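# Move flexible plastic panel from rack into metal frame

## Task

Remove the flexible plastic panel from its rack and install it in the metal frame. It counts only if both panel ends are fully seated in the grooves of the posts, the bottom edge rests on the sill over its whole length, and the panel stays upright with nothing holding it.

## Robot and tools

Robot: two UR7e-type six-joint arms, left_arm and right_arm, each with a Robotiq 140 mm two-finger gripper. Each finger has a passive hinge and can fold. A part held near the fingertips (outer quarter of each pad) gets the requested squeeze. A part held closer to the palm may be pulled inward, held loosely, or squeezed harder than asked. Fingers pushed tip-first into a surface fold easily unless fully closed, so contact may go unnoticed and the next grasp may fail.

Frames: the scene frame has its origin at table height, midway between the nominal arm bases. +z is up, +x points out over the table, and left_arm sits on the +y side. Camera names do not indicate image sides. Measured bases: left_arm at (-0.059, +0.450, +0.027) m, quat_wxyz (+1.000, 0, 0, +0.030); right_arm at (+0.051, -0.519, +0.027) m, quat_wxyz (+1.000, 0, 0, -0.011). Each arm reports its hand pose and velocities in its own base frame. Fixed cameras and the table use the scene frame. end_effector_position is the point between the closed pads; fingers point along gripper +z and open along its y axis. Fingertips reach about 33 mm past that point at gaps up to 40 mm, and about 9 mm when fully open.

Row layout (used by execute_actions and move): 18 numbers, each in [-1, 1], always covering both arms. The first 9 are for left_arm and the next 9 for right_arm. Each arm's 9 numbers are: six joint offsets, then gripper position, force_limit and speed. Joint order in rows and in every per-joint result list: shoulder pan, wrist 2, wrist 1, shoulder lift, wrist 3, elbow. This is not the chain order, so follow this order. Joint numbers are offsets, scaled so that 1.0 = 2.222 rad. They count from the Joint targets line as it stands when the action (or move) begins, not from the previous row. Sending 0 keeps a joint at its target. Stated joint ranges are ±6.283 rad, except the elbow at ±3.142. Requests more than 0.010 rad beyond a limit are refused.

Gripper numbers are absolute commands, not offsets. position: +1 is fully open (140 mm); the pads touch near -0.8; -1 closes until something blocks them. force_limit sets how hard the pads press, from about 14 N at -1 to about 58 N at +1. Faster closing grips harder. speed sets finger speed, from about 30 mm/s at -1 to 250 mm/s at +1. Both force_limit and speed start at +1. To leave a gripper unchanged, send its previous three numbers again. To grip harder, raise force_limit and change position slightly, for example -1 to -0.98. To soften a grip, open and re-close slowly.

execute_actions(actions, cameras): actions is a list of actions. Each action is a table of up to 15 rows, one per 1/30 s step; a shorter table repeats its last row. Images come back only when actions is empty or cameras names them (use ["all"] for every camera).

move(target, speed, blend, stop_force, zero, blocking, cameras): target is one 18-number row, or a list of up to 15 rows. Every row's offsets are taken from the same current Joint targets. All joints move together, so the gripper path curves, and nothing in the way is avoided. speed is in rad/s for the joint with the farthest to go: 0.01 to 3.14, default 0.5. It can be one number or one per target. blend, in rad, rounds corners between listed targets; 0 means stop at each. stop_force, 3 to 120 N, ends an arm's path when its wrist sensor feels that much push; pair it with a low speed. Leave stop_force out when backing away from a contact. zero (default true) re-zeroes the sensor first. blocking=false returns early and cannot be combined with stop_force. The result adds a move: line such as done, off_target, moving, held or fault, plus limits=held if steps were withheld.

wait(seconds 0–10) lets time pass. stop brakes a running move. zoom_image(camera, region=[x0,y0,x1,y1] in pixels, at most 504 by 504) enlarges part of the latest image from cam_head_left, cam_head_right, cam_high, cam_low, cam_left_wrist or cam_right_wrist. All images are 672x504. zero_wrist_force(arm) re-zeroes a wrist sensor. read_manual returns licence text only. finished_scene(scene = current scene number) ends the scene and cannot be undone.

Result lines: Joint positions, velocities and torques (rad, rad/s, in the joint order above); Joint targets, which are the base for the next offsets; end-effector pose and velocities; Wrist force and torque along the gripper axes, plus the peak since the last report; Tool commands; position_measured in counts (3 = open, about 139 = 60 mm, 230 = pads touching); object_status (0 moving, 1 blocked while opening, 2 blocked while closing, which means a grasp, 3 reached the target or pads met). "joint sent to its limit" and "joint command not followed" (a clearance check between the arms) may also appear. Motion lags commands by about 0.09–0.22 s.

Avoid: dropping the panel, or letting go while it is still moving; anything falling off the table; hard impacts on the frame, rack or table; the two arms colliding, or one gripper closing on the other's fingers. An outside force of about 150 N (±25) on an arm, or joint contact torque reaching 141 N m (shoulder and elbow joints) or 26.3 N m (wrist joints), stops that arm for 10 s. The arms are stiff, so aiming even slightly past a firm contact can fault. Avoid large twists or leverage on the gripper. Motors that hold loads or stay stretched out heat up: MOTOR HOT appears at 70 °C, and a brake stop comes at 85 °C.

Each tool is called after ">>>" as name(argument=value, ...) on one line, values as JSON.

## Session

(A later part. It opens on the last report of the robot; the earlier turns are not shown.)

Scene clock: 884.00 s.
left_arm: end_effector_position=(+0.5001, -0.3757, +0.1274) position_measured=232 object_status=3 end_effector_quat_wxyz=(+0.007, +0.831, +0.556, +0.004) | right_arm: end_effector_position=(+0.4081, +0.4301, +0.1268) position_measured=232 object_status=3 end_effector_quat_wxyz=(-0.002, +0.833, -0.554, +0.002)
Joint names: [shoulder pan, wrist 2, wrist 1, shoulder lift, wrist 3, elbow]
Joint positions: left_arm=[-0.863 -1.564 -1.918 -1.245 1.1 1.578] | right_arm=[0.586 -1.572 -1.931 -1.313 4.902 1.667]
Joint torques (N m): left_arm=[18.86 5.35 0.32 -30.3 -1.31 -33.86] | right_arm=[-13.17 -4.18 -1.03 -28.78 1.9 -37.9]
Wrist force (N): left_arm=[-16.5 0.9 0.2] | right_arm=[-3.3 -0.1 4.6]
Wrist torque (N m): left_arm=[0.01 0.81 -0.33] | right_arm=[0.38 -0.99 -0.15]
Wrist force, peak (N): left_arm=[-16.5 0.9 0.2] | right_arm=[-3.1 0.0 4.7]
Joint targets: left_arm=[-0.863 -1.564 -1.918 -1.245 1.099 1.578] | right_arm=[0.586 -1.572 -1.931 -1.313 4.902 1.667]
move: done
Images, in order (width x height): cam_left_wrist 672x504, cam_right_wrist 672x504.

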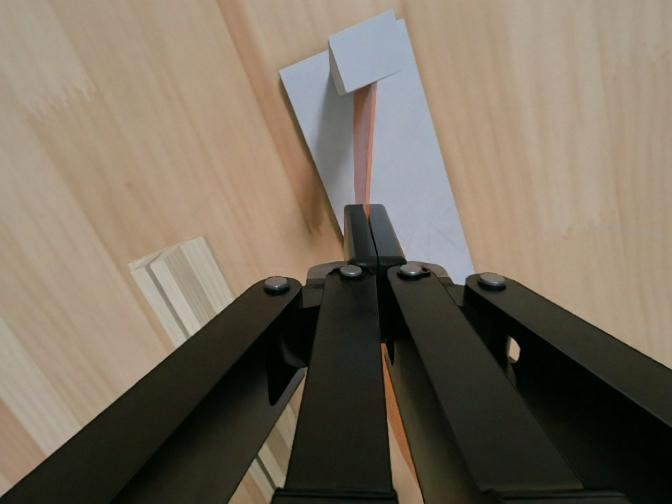

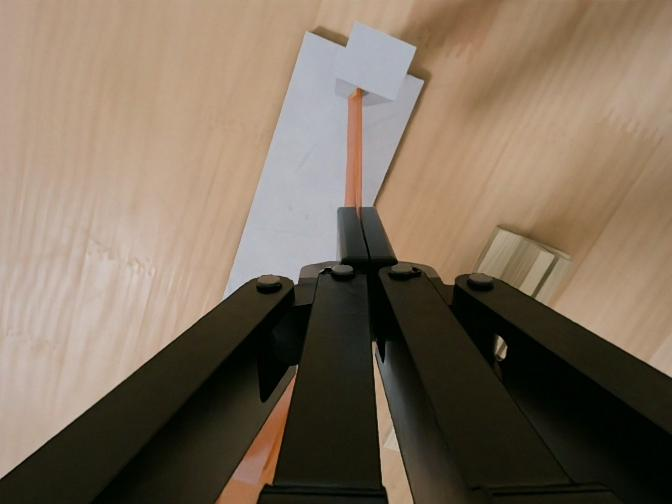

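>>> zoom_image(camera="cam_left_wrist", region=[350, 80, 390, 125])

>>> zoom_image(camera="cam_left_wrist", region=[350, 122, 390, 167])

>>> zoom_image(camera="cam_left_wrist", region=[350, 165, 390, 210])

Scaled by 11.200 from the camera's 672x504 image, which has a finer 960x720 frame.

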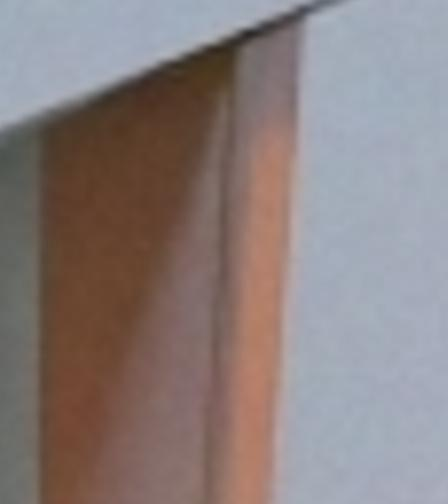

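Scaled by 11.200 from the camera's 672x504 image, which has a finer 960x720 frame.

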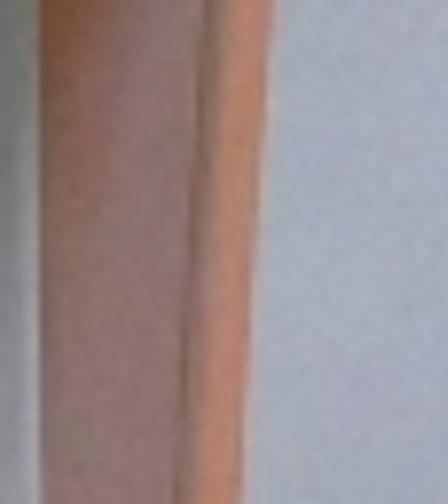

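Scaled by 11.200 from the camera's 672x504 image, which has a finer 960x720 frame.

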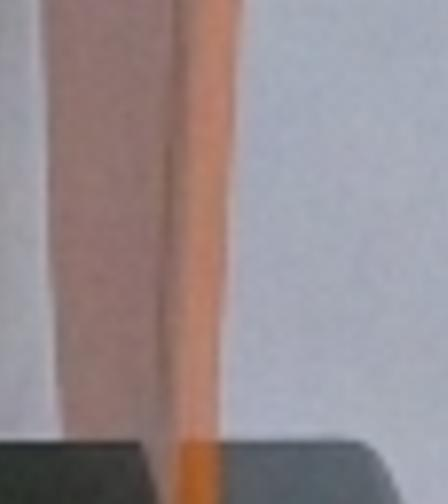

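>>> zoom_image(camera="cam_right_wrist", region=[335, 80, 375, 125])

>>> zoom_image(camera="cam_right_wrist", region=[335, 125, 375, 170])

>>> zoom_image(camera="cam_right_wrist", region=[335, 168, 375, 213])

Scaled by 11.200 from the camera's 672x504 image, which has a finer 960x720 frame.

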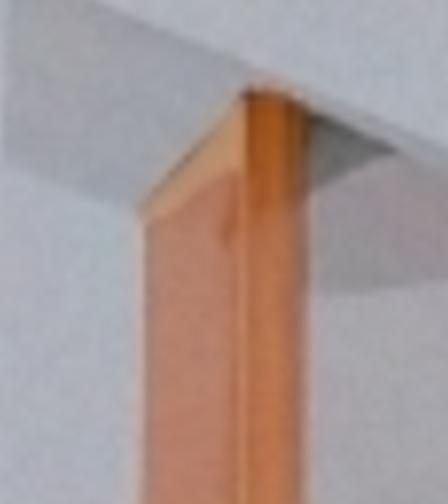

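Scaled by 11.200 from the camera's 672x504 image, which has a finer 960x720 frame.

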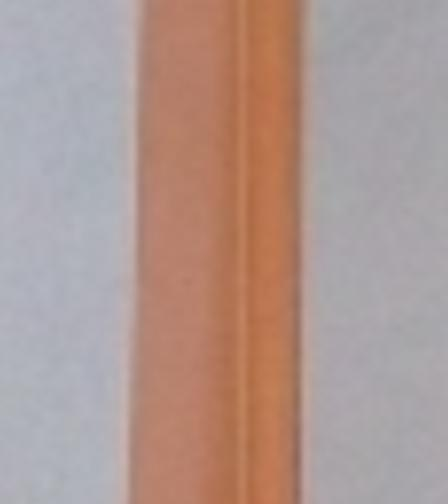

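Scaled by 11.200 from the camera's 672x504 image, which has a finer 960x720 frame.

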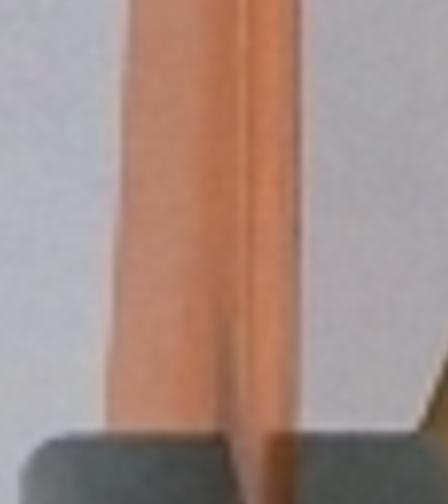

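>>> move(target=[-0.0001495, 0, 0.0000654, 0.0001782, -0.0001495, -0.0002435, -1, 1, -1, 0.0002003, 0, 0.0000633, 0.0002147, 0.0002003, -0.000278, -1, 1, -1], speed=0.02, cameras=[])

Scene clock: 1013.17 s.
left_arm: end_effector_position=(+0.5001, -0.3759, +0.1273) position_measured=232 object_status=3 end_effector_quat_wxyz=(+0.007, +0.831, +0.556, +0.004) | right_arm: end_effector_position=(+0.4082, +0.4303, +0.1268) position_measured=232 object_status=3 end_effector_quat_wxyz=(-0.002, +0.832, -0.554, +0.002)
Joint names: [shoulder pan, wrist 2, wrist 1, shoulder lift, wrist 3, elbow]
Joint positions: left_arm=[-0.863 -1.564 -1.918 -1.245 1.099 1.578] | right_arm=[0.586 -1.572 -1.931 -1.312 4.902 1.667]
Joint torques (N m): left_arm=[-1.9 4.88 0.02 -31.47 -1.4 -34.43] | right_arm=[9.66 -3.98 -1.26 -29.1 1.59 -38.07]
Wrist force (N): left_arm=[-14.6 0.6 0.3] | right_arm=[-1.7 0.4 4.7]
Wrist torque (N m): left_arm=[0.03 0.72 -0.32] | right_arm=[0.37 -0.93 -0.15]
Wrist force, peak (N): left_arm=[-16.9 1.1 0.4] | right_arm=[-3.5 -0.2 4.8]
Joint targets: left_arm=[-0.863 -1.564 -1.918 -1.245 1.099 1.578] | right_arm=[0.586 -1.572 -1.931 -1.312 4.902 1.667]
move: done
No camera images: "cameras" was empty.

>>> wait(seconds=0, cameras=["cam_low", "cam_left_wrist", "cam_head_left", "cam_head_right"])

>>> zoom_image(camera="cam_low", region=[345, 205, 395, 260])

>>> zoom_image(camera="cam_low", region=[300, 215, 350, 270])

>>> zoom_image(camera="cam_head_right", region=[290, 230, 430, 300])

>>> zoom_image(camera="cam_head_left", region=[290, 230, 430, 300])

Scene clock: 1052.00 s.
left_arm: end_effector_position=(+0.5001, -0.3760, +0.1273) position_measured=232 object_status=3 end_effector_quat_wxyz=(+0.007, +0.831, +0.556, +0.004) | right_arm: end_effector_position=(+0.4082, +0.4304, +0.1268) position_measured=232 object_status=3 end_effector_quat_wxyz=(-0.002, +0.832, -0.554, +0.002)
Joint names: [shoulder pan, wrist 2, wrist 1, shoulder lift, wrist 3, elbow]
Joint positions: left_arm=[-0.863 -1.564 -1.918 -1.245 1.099 1.578] | right_arm=[0.586 -1.572 -1.931 -1.312 4.902 1.667]
Joint torques (N m): left_arm=[-1.77 2.7 -0.75 -31.09 -1.25 -33.54] | right_arm=[9.74 -1.47 -1.66 -29.48 1.66 -37.92]
Wrist force (N): left_arm=[-14.0 0.5 0.0] | right_arm=[-1.6 0.5 4.3]
Wrist torque (N m): left_arm=[0.05 0.73 -0.32] | right_arm=[0.38 -0.89 -0.15]
Wrist force, peak (N): left_arm=[-14.5 0.6 0.1] | right_arm=[-1.3 0.5 4.9]
Joint targets: left_arm=[-0.863 -1.564 -1.918 -1.245 1.099 1.578] | right_arm=[0.586 -1.572 -1.931 -1.312 4.902 1.667]
Tool commands: left_gripper/position=-1.0 left_gripper/force_limit=+1.0 left_gripper/speed=-1.0 right_gripper/position=-1.0 right_gripper/force_limit=+1.0 right_gripper/speed=-1.0
Images, in order (width x height): cam_head_left 672x504, cam_head_right 672x504, cam_low 672x504, cam_left_wrist 672x504.

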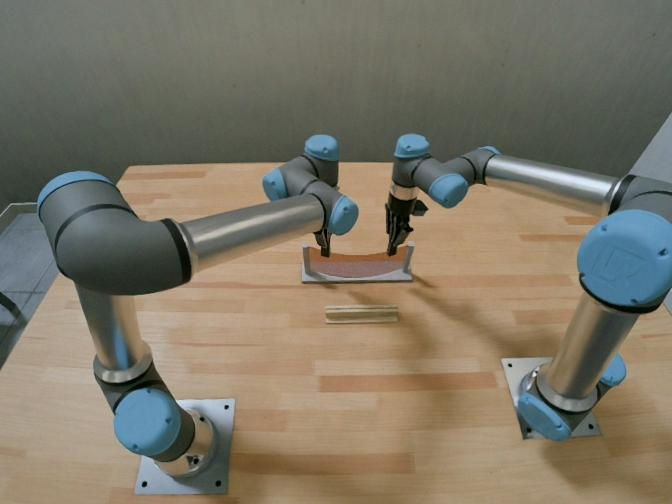

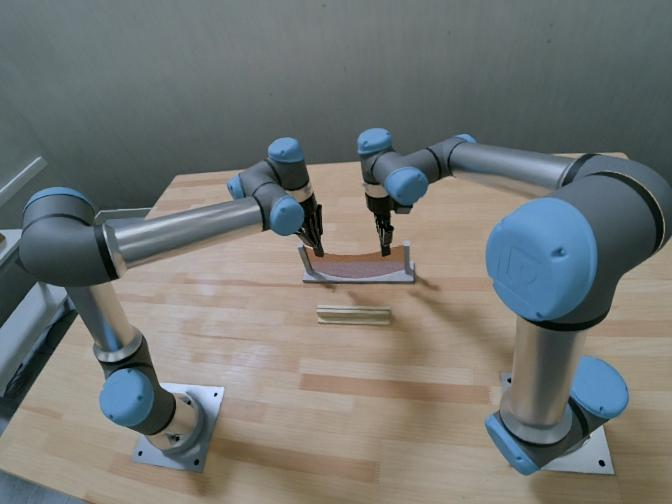

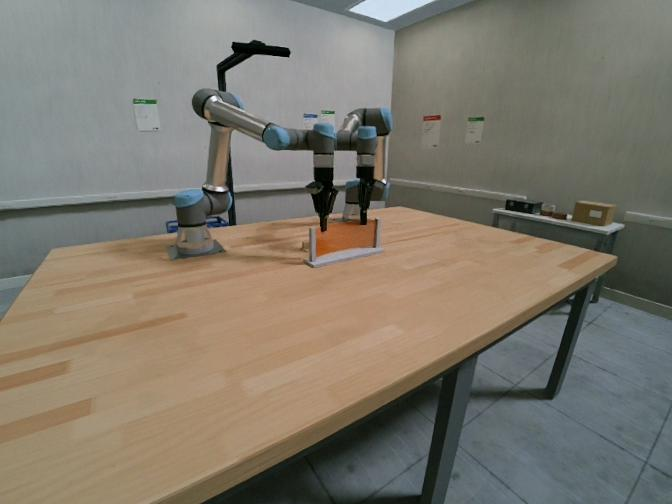

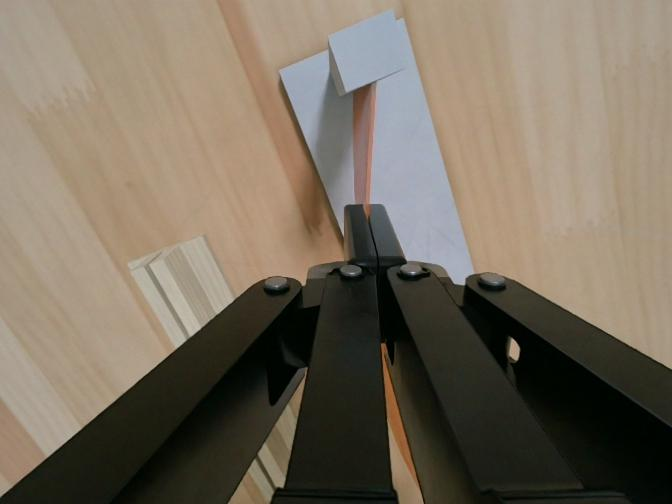

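Scaled by 9.164 from the camera's 672x504 image, which has a finer 960x720 frame.

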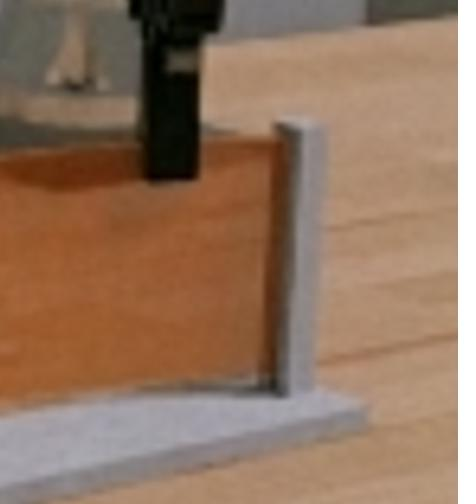

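Scaled by 9.164 from the camera's 672x504 image, which has a finer 960x720 frame.

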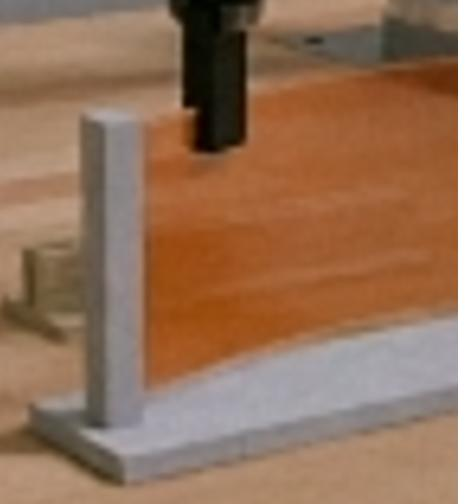

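Scaled by 3.600 from the camera's 672x504 image, which has a finer 960x720 frame.

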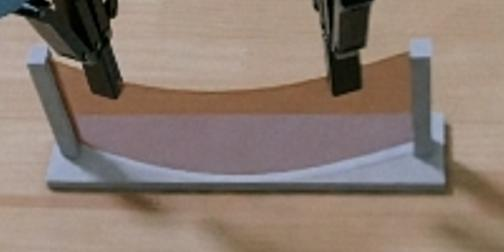

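Scaled by 3.600 from the camera's 672x504 image, which has a finer 960x720 frame.

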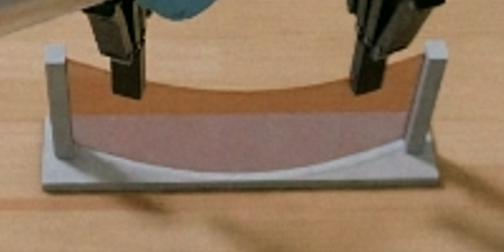

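>>> zoom_image(camera="cam_head_left", region=[298, 238, 328, 280])

>>> zoom_image(camera="cam_head_right", region=[294, 238, 324, 280])

>>> zoom_image(camera="cam_head_left", region=[390, 238, 420, 280])

>>> zoom_image(camera="cam_head_right", region=[390, 238, 420, 280])

Scaled by 12.000 from the camera's 672x504 image, which has a finer 960x720 frame.

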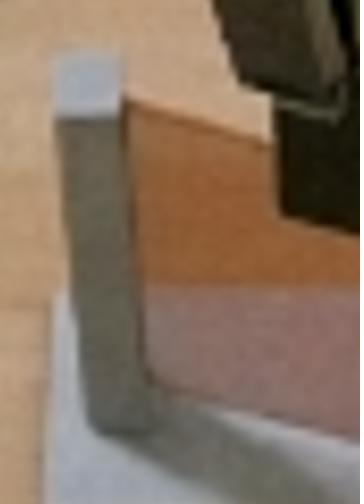

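Scaled by 12.000 from the camera's 672x504 image, which has a finer 960x720 frame.

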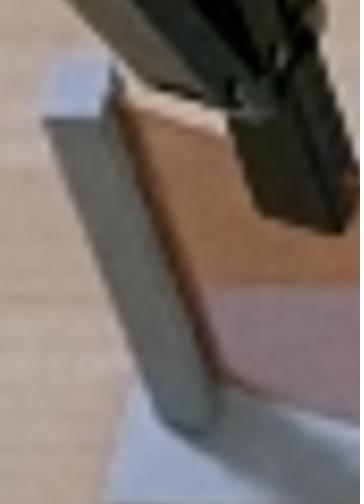

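Scaled by 12.000 from the camera's 672x504 image, which has a finer 960x720 frame.

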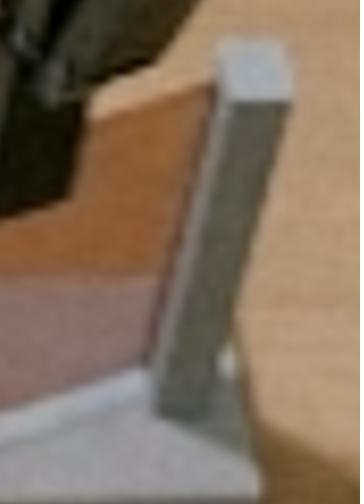

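Scaled by 12.000 from the camera's 672x504 image, which has a finer 960x720 frame.

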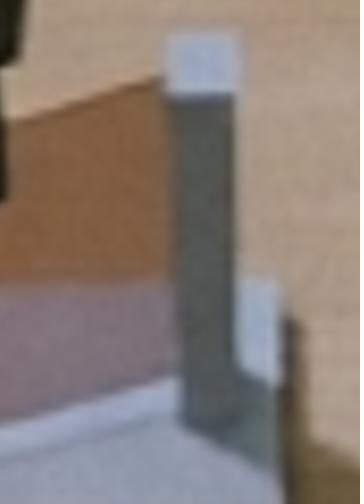

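>>> move(target=[-0.00055, 0, -0.0003064, -0.0008349, -0.00055, 0.0011414, -1, 1, -1, 0.0002842, 0, -0.0001511, -0.0005128, 0.0002842, 0.0006639, -1, 1, -1], speed=0.01, cameras=["cam_left_wrist", "cam_right_wrist"])

>>> zoom_image(camera="cam_left_wrist", region=[345, 60, 395, 110])

>>> zoom_image(camera="cam_right_wrist", region=[335, 65, 385, 115])

Scene clock: 1058.77 s.
left_arm: end_effector_position=(+0.4992, -0.3760, +0.1273) position_measured=232 object_status=3 end_effector_quat_wxyz=(+0.007, +0.831, +0.556, +0.004) | right_arm: end_effector_position=(+0.4075, +0.4303, +0.1268) position_measured=232 object_status=3 end_effector_quat_wxyz=(-0.002, +0.832, -0.554, +0.002)
Joint names: [shoulder pan, wrist 2, wrist 1, shoulder lift, wrist 3, elbow]
Joint positions: left_arm=[-0.864 -1.564 -1.918 -1.247 1.098 1.58] | right_arm=[0.587 -1.572 -1.931 -1.313 4.903 1.668]
Joint torques (N m): left_arm=[-2.92 2.5 -2.42 -53.7 -1.42 -10.32] | right_arm=[8.96 0.28 -4.64 -42.71 1.74 -12.51]
Wrist force (N): left_arm=[-12.5 1.2 0.2] | right_arm=[-1.3 0.0 4.6]
Wrist torque (N m): left_arm=[0.05 0.66 -0.31] | right_arm=[0.37 -0.94 -0.17]
Wrist force, peak (N): left_arm=[-14.4 0.5 0.3] | right_arm=[-1.4 0.4 4.9]
Joint targets: left_arm=[-0.864 -1.564 -1.918 -1.247 1.098 1.580] | right_arm=[0.587 -1.572 -1.931 -1.313 4.903 1.668]
move: done
Images, in order (width x height): cam_left_wrist 672x504, cam_right_wrist 672x504.

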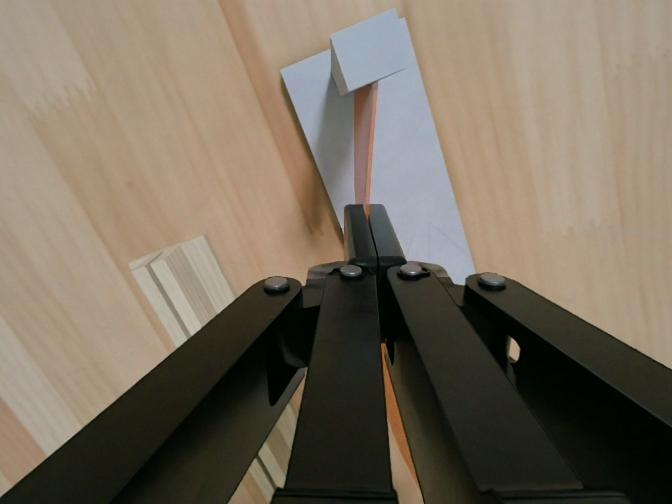

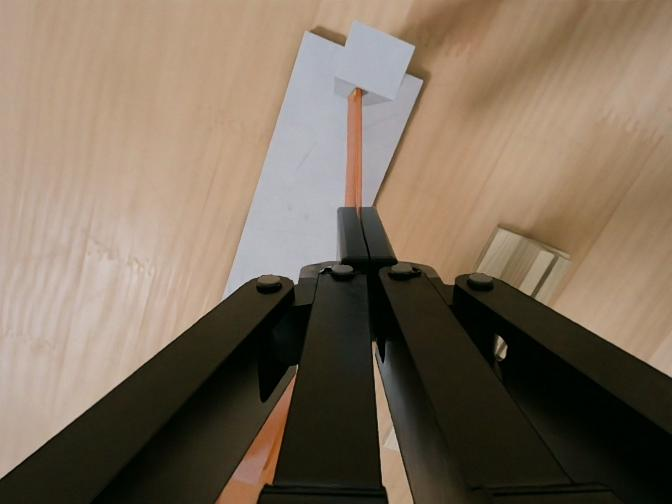

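Scaled by 10.080 from the camera's 672x504 image, which has a finer 960x720 frame.

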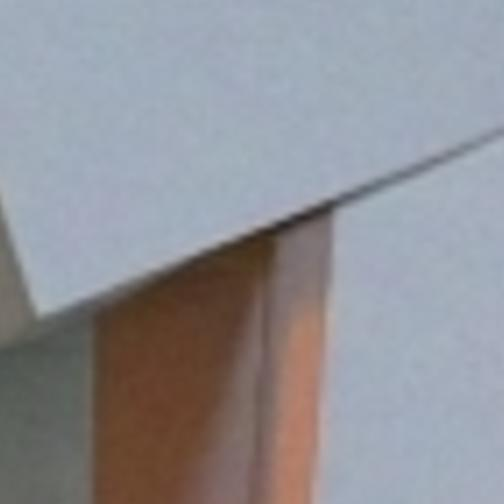

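Scaled by 10.080 from the camera's 672x504 image, which has a finer 960x720 frame.

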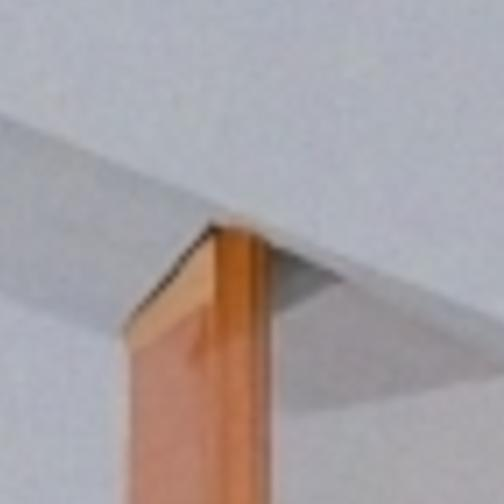

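>>> move(target=[-0.00055, 0, -0.0003064, -0.0008349, -0.00055, 0.0011414, -1, 1, -1, 0.0002842, 0, -0.0001511, -0.0005128, 0.0002842, 0.0006639, -1, 1, -1], speed=0.01, cameras=["cam_left_wrist", "cam_right_wrist"])

>>> zoom_image(camera="cam_left_wrist", region=[345, 60, 395, 110])

>>> zoom_image(camera="cam_right_wrist", region=[335, 65, 385, 115])

Scene clock: 1091.43 s.
left_arm: end_effector_position=(+0.4982, -0.3759, +0.1273) position_measured=232 object_status=3 end_effector_quat_wxyz=(+0.007, +0.831, +0.556, +0.004) | right_arm: end_effector_position=(+0.4068, +0.4303, +0.1268) position_measured=232 object_status=3 end_effector_quat_wxyz=(-0.002, +0.832, -0.554, +0.002)
Joint names: [shoulder pan, wrist 2, wrist 1, shoulder lift, wrist 3, elbow]
Joint positions: left_arm=[-0.865 -1.564 -1.919 -1.249 1.097 1.583] | right_arm=[0.587 -1.572 -1.932 -1.315 4.904 1.669]
Joint torques (N m): left_arm=[-3.16 2.56 -2.43 -54.57 -1.28 -11.43] | right_arm=[9.14 0.22 -4.54 -41.23 1.7 -12.45]
Wrist force (N): left_arm=[-10.9 2.0 0.0] | right_arm=[-0.9 0.0 4.3]
Wrist torque (N m): left_arm=[0.04 0.66 -0.28] | right_arm=[0.43 -0.94 -0.19]
Wrist force, peak (N): left_arm=[-12.9 1.2 0.1] | right_arm=[-1.4 0.1 4.7]
Joint targets: left_arm=[-0.865 -1.564 -1.919 -1.249 1.097 1.583] | right_arm=[0.587 -1.572 -1.932 -1.315 4.904 1.670]
move: done
Images, in order (width x height): cam_left_wrist 672x504, cam_right_wrist 672x504.

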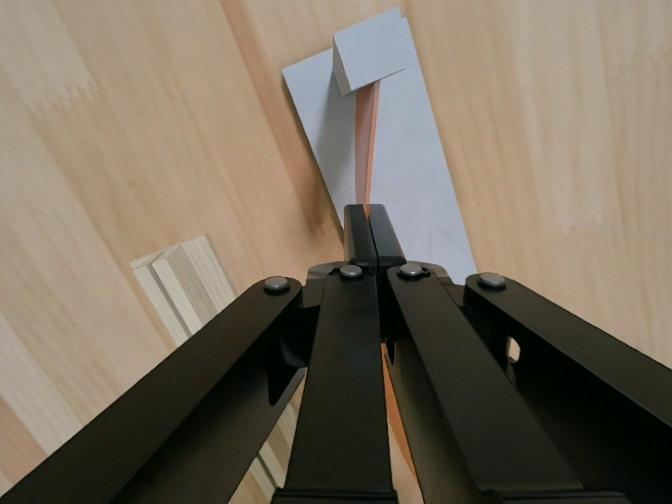

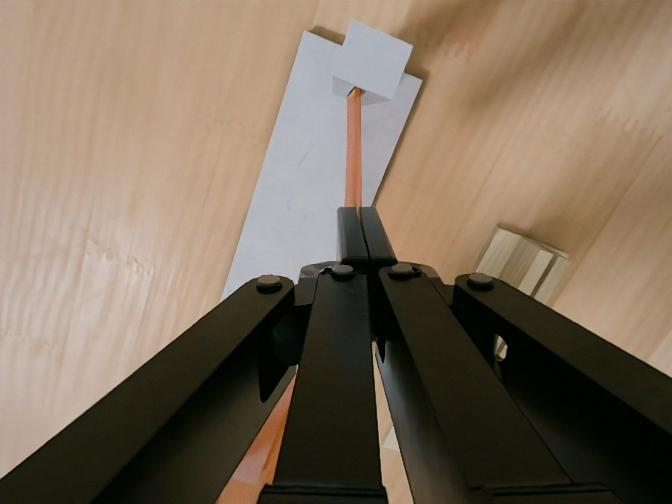

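Scaled by 10.080 from the camera's 672x504 image, which has a finer 960x720 frame.

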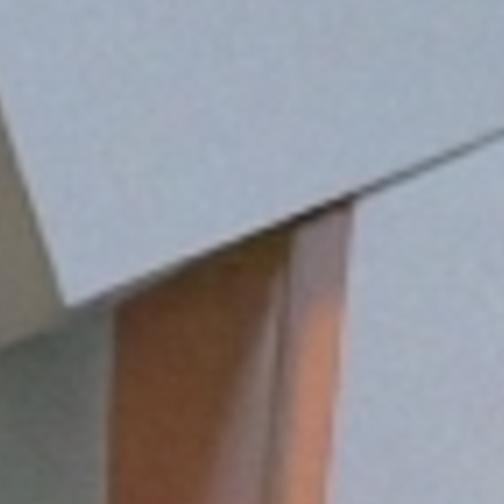

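Scaled by 10.080 from the camera's 672x504 image, which has a finer 960x720 frame.

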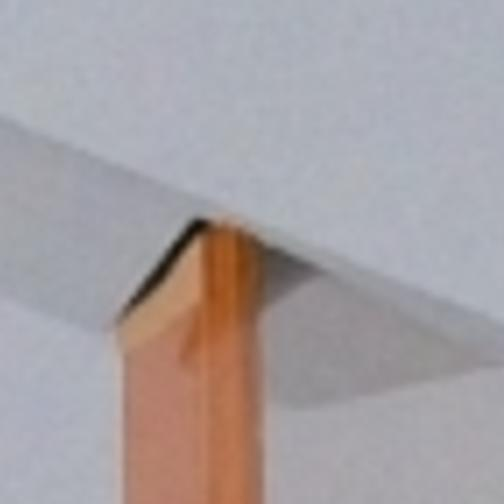

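>>> wait(seconds=0.1, cameras=["cam_left_wrist", "cam_right_wrist", "cam_low", "cam_head_left"])

Scene clock: 1108.67 s.
left_arm: end_effector_position=(+0.4981, -0.3759, +0.1273) position_measured=232 object_status=3 end_effector_quat_wxyz=(+0.007, +0.831, +0.556, +0.004) | right_arm: end_effector_position=(+0.4068, +0.4303, +0.1268) position_measured=232 object_status=3 end_effector_quat_wxyz=(-0.002, +0.832, -0.554, +0.002)
Joint names: [shoulder pan, wrist 2, wrist 1, shoulder lift, wrist 3, elbow]
Joint positions: left_arm=[-0.865 -1.564 -1.919 -1.249 1.097 1.583] | right_arm=[0.587 -1.572 -1.932 -1.315 4.904 1.67]
Joint torques (N m): left_arm=[-3.51 2.57 -2.49 -54.43 -1.49 -11.35] | right_arm=[9.97 0.35 -4.48 -42.14 1.65 -12.48]
Wrist force (N): left_arm=[-10.6 2.1 -0.4] | right_arm=[-1.1 -0.3 4.3]
Wrist torque (N m): left_arm=[0.06 0.65 -0.28] | right_arm=[0.38 -0.90 -0.18]
Wrist force, peak (N): left_arm=[-10.8 2.0 -0.3] | right_arm=[-0.9 -0.4 4.6]
Joint targets: left_arm=[-0.865 -1.564 -1.919 -1.249 1.097 1.583] | right_arm=[0.587 -1.572 -1.932 -1.315 4.904 1.670]
Tool commands: left_gripper/position=-1.0 left_gripper/force_limit=+1.0 left_gripper/speed=-1.0 right_gripper/position=-1.0 right_gripper/force_limit=+1.0 right_gripper/speed=-1.0
wait: 0.10 s; at rest from the start
Images, in order (width x height): cam_head_left 672x504, cam_low 672x504, cam_left_wrist 672x504, cam_right_wrist 672x504.

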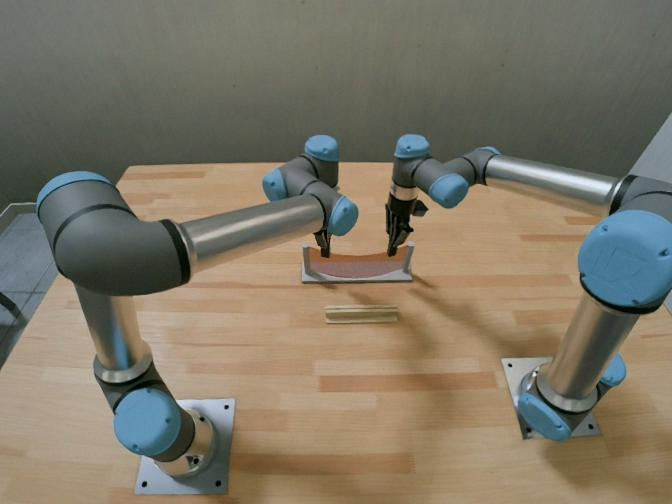

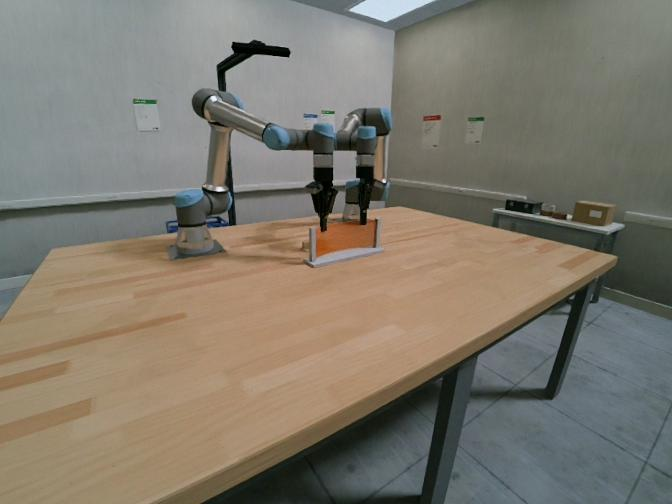

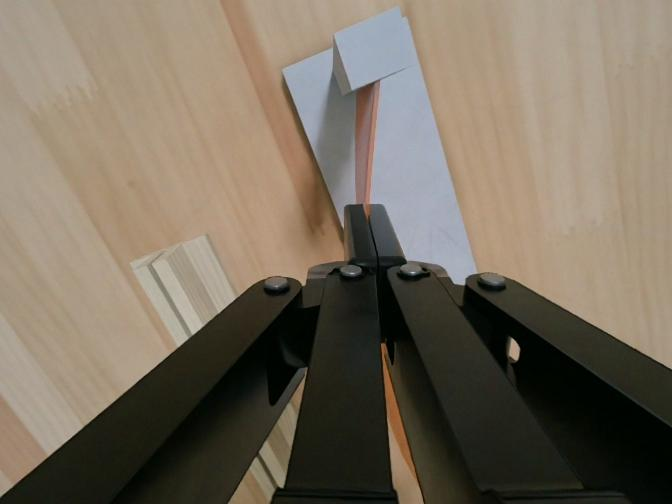

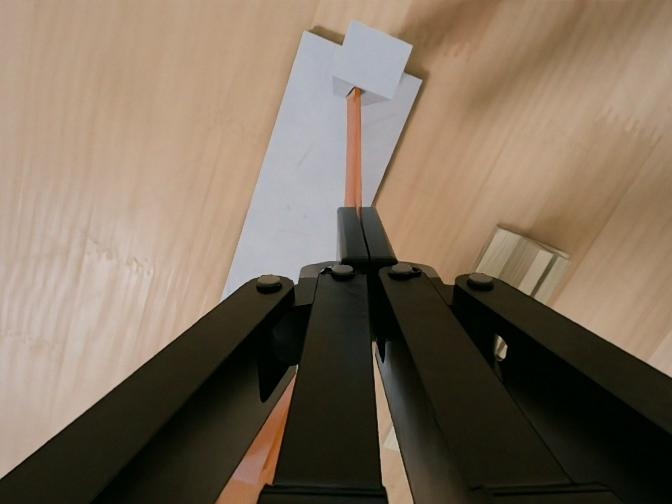

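>>> zoom_image(camera="cam_left_wrist", region=[335, 55, 415, 115])

>>> zoom_image(camera="cam_right_wrist", region=[325, 60, 405, 120])

Scaled by 6.300 from the camera's 672x504 image, which has a finer 960x720 frame.

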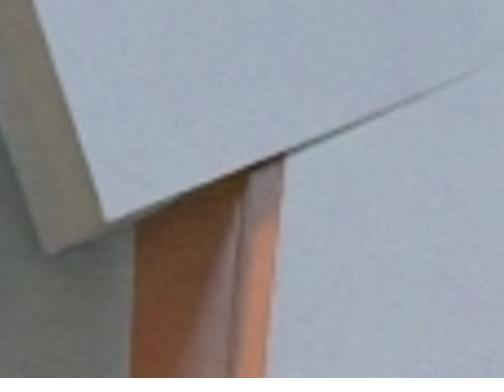

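Scaled by 6.300 from the camera's 672x504 image, which has a finer 960x720 frame.

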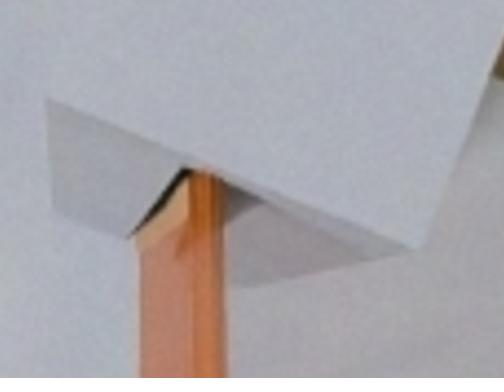

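>>> move(target=[-0.00055,0,-0.0003064,-0.0008349,-0.00055,0.0011414,-1,1,-1, 0.0002842,0,-0.0001511,-0.0005128,0.0002842,0.0006639,-1,1,-1], speed=0.03, cameras=["cam_left_wrist", "cam_right_wrist"])

>>> zoom_image(camera="cam_left_wrist", region=[335, 55, 415, 115])

>>> zoom_image(camera="cam_right_wrist", region=[325, 60, 405, 120])

Scene clock: 1144.70 s.
left_arm: end_effector_position=(+0.4972, -0.3759, +0.1273) position_measured=232 object_status=3 end_effector_quat_wxyz=(+0.007, +0.831, +0.556, +0.004) | right_arm: end_effector_position=(+0.4061, +0.4303, +0.1268) position_measured=232 object_status=3 end_effector_quat_wxyz=(-0.002, +0.832, -0.554, +0.002)
Joint names: [shoulder pan, wrist 2, wrist 1, shoulder lift, wrist 3, elbow]
Joint positions: left_arm=[-0.867 -1.564 -1.92 -1.25 1.095 1.585] | right_arm=[0.588 -1.572 -1.932 -1.316 4.904 1.671]
Joint torques (N m): left_arm=[-4.78 2.64 -2.47 -53.92 -1.57 -12.48] | right_arm=[9.17 0.19 -4.44 -40.37 1.72 -13.32]
Wrist force (N): left_arm=[-8.9 2.7 -0.4] | right_arm=[-0.4 -0.4 4.2]
Wrist torque (N m): left_arm=[0.00 0.59 -0.25] | right_arm=[0.43 -0.94 -0.19]
Wrist force, peak (N): left_arm=[-10.8 1.9 -0.8] | right_arm=[-0.9 -0.1 4.6]
Joint targets: left_arm=[-0.867 -1.564 -1.920 -1.251 1.095 1.585] | right_arm=[0.588 -1.572 -1.932 -1.316 4.904 1.671]
move: done
Images, in order (width x height): cam_left_wrist 672x504, cam_right_wrist 672x504.

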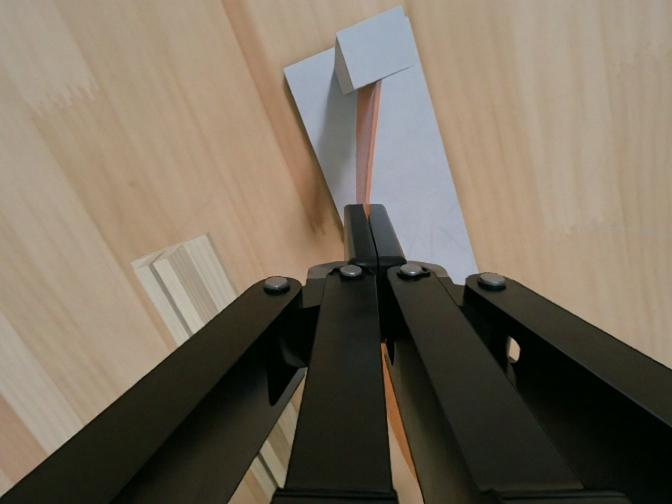

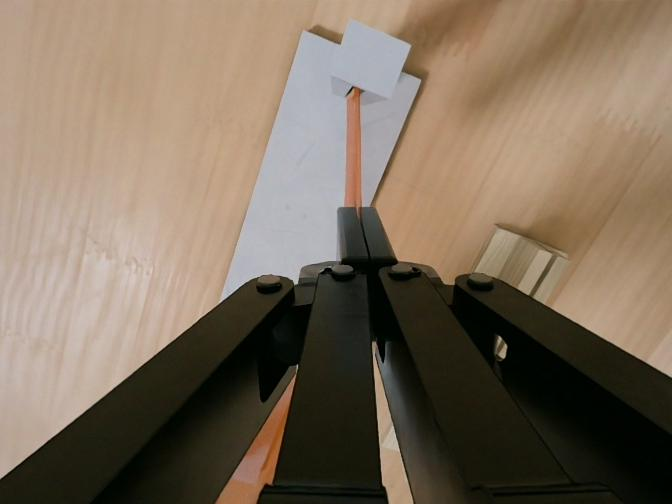

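Scaled by 6.300 from the camera's 672x504 image, which has a finer 960x720 frame.

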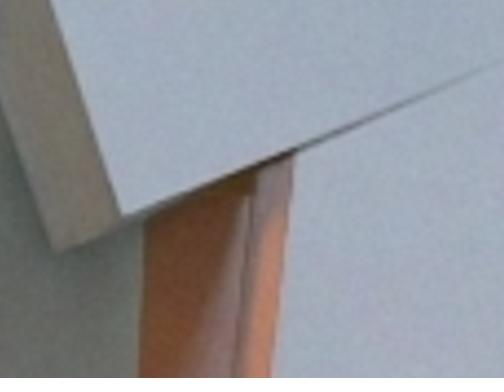

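Scaled by 6.300 from the camera's 672x504 image, which has a finer 960x720 frame.

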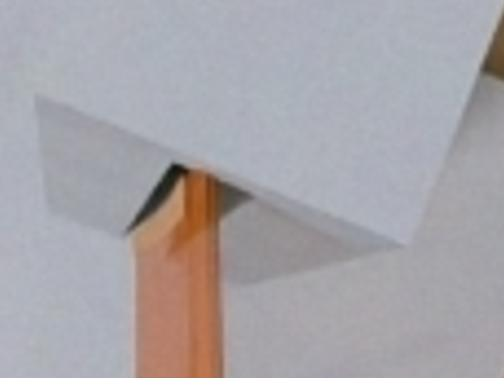

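>>> move(target=[-0.00049838,0,0.00021794,0.00059379,-0.00049838,-0.00081175,-1,1,-1, 0,0,0,0,0,0,-1,1,-1], speed=0.03, cameras=["cam_left_wrist", "cam_right_wrist"])

>>> zoom_image(camera="cam_left_wrist", region=[335, 55, 415, 115])

>>> zoom_image(camera="cam_right_wrist", region=[325, 60, 405, 120])

Scene clock: 1249.77 s.
left_arm: end_effector_position=(+0.4971, -0.3768, +0.1273) position_measured=232 object_status=3 end_effector_quat_wxyz=(+0.007, +0.831, +0.556, +0.004) | right_arm: end_effector_position=(+0.4061, +0.4303, +0.1268) position_measured=232 object_status=3 end_effector_quat_wxyz=(-0.002, +0.832, -0.554, +0.002)
Joint names: [shoulder pan, wrist 2, wrist 1, shoulder lift, wrist 3, elbow]
Joint positions: left_arm=[-0.868 -1.564 -1.919 -1.249 1.094 1.584] | right_arm=[0.588 -1.572 -1.932 -1.316 4.904 1.671]
Joint torques (N m): left_arm=[-7.83 1.24 -1.03 -29.9 -1.58 -36.72] | right_arm=[10.38 0.12 -4.49 -42.46 1.74 -12.59]
Wrist force (N): left_arm=[-1.7 1.9 -1.2] | right_arm=[1.5 0.1 4.1]
Wrist torque (N m): left_arm=[0.06 0.46 -0.24] | right_arm=[0.34 -0.86 -0.23]
Wrist force, peak (N): left_arm=[-8.9 2.7 -0.3] | right_arm=[-0.3 -0.5 4.6]
Joint targets: left_arm=[-0.868 -1.564 -1.919 -1.249 1.094 1.583] | right_arm=[0.588 -1.572 -1.932 -1.316 4.904 1.671]
move: done
Images, in order (width x height): cam_left_wrist 672x504, cam_right_wrist 672x504.

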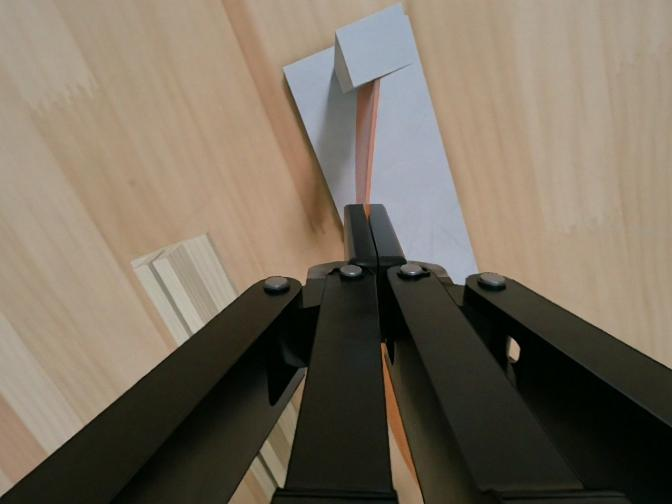

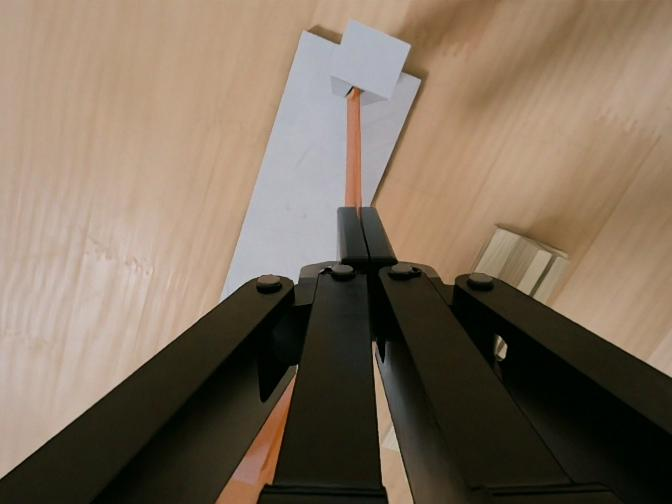

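Scaled by 6.300 from the camera's 672x504 image, which has a finer 960x720 frame.

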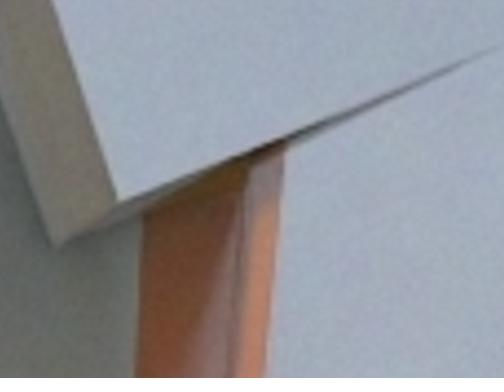

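Scaled by 6.300 from the camera's 672x504 image, which has a finer 960x720 frame.

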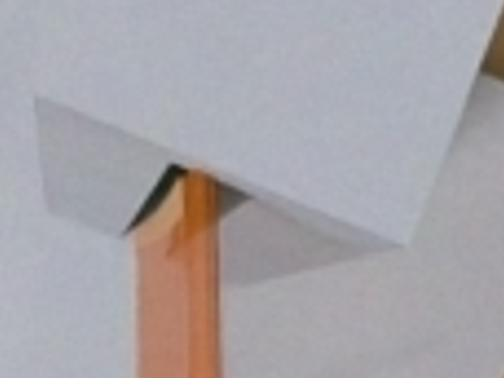

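>>> zoom_image(camera="cam_left_wrist", region=[360, 65, 400, 95])

Scaled by 12.600 from the camera's 672x504 image, which has a finer 960x720 frame.

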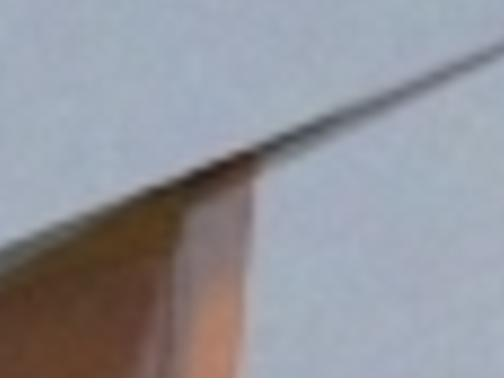

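>>> move(target=[-0.00099676,0,0.00043588,0.00118758,-0.00099676,-0.0016235,-1,1,-1, 0,0,0,0,0,0,-1,1,-1], speed=0.03, cameras=["cam_left_wrist", "cam_right_wrist"])

>>> zoom_image(camera="cam_left_wrist", region=[335, 55, 415, 115])

>>> zoom_image(camera="cam_left_wrist", region=[360, 65, 400, 95])

Scene clock: 1289.43 s.
left_arm: end_effector_position=(+0.4970, -0.3788, +0.1273) position_measured=232 object_status=3 end_effector_quat_wxyz=(+0.007, +0.831, +0.556, +0.004) | right_arm: end_effector_position=(+0.4061, +0.4303, +0.1268) position_measured=232 object_status=3 end_effector_quat_wxyz=(-0.002, +0.832, -0.554, +0.002)
Joint names: [shoulder pan, wrist 2, wrist 1, shoulder lift, wrist 3, elbow]
Joint positions: left_arm=[-0.87 -1.564 -1.918 -1.247 1.092 1.58] | right_arm=[0.588 -1.572 -1.932 -1.316 4.904 1.671]
Joint torques (N m): left_arm=[-11.04 -0.96 -2.69 -29.54 -1.4 -38.91] | right_arm=[9.86 0.21 -4.48 -41.65 1.53 -18.81]
Wrist force (N): left_arm=[6.6 -1.4 -1.9] | right_arm=[5.0 2.0 4.2]
Wrist torque (N m): left_arm=[0.07 0.23 -0.26] | right_arm=[0.34 -0.79 -0.29]
Wrist force, peak (N): left_arm=[6.6 -1.4 -1.9] | right_arm=[4.8 1.6 4.6]
Joint targets: left_arm=[-0.870 -1.564 -1.918 -1.247 1.092 1.580] | right_arm=[0.588 -1.572 -1.932 -1.316 4.904 1.671]
move: done
Images, in order (width x height): cam_left_wrist 672x504, cam_right_wrist 672x504.

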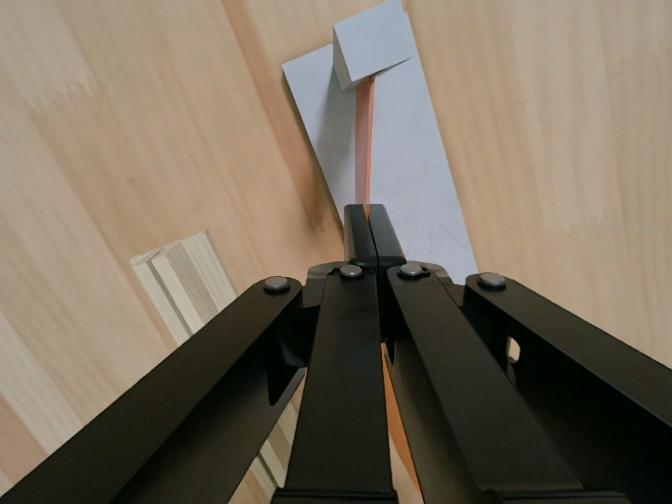

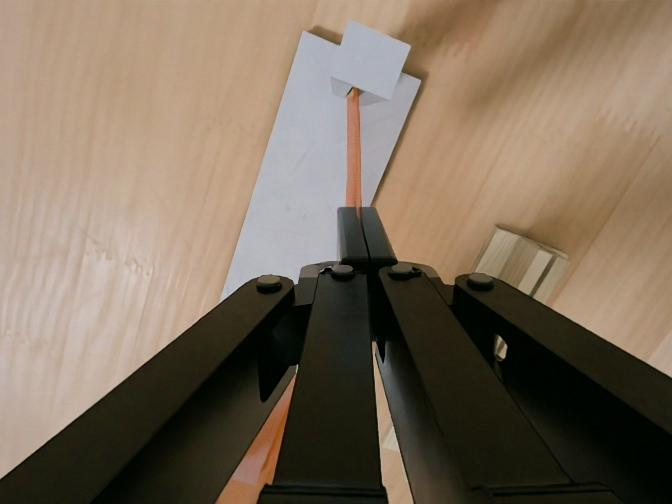

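Scaled by 6.300 from the camera's 672x504 image, which has a finer 960x720 frame.

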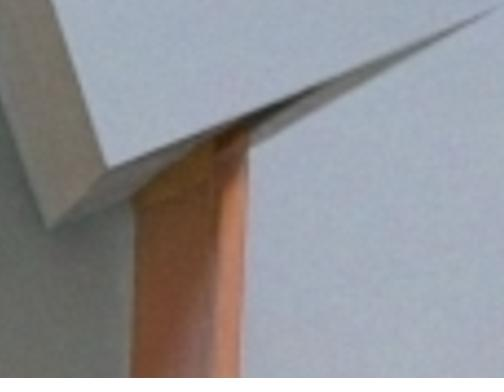

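Scaled by 12.600 from the camera's 672x504 image, which has a finer 960x720 frame.

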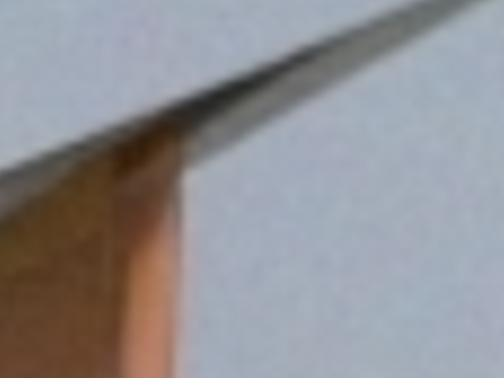

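>>> zoom_image(camera="cam_right_wrist", region=[325, 60, 405, 120])

>>> zoom_image(camera="cam_left_wrist", region=[320, 60, 420, 210])

Scaled by 6.300 from the camera's 672x504 image, which has a finer 960x720 frame.

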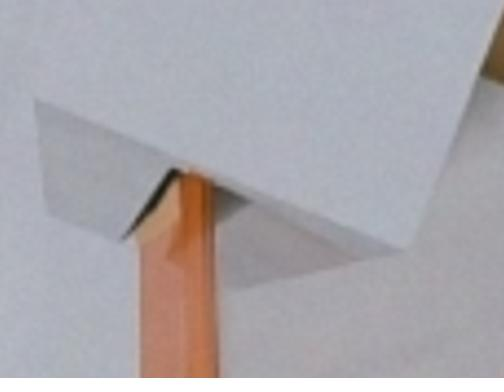

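Scaled by 3.360 from the camera's 672x504 image, which has a finer 960x720 frame.

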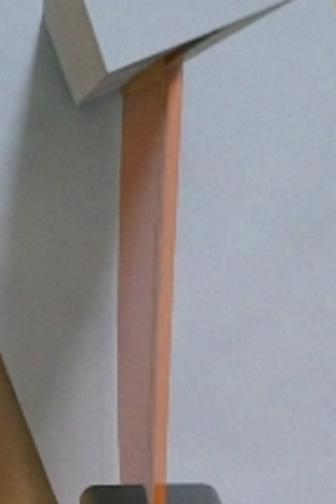

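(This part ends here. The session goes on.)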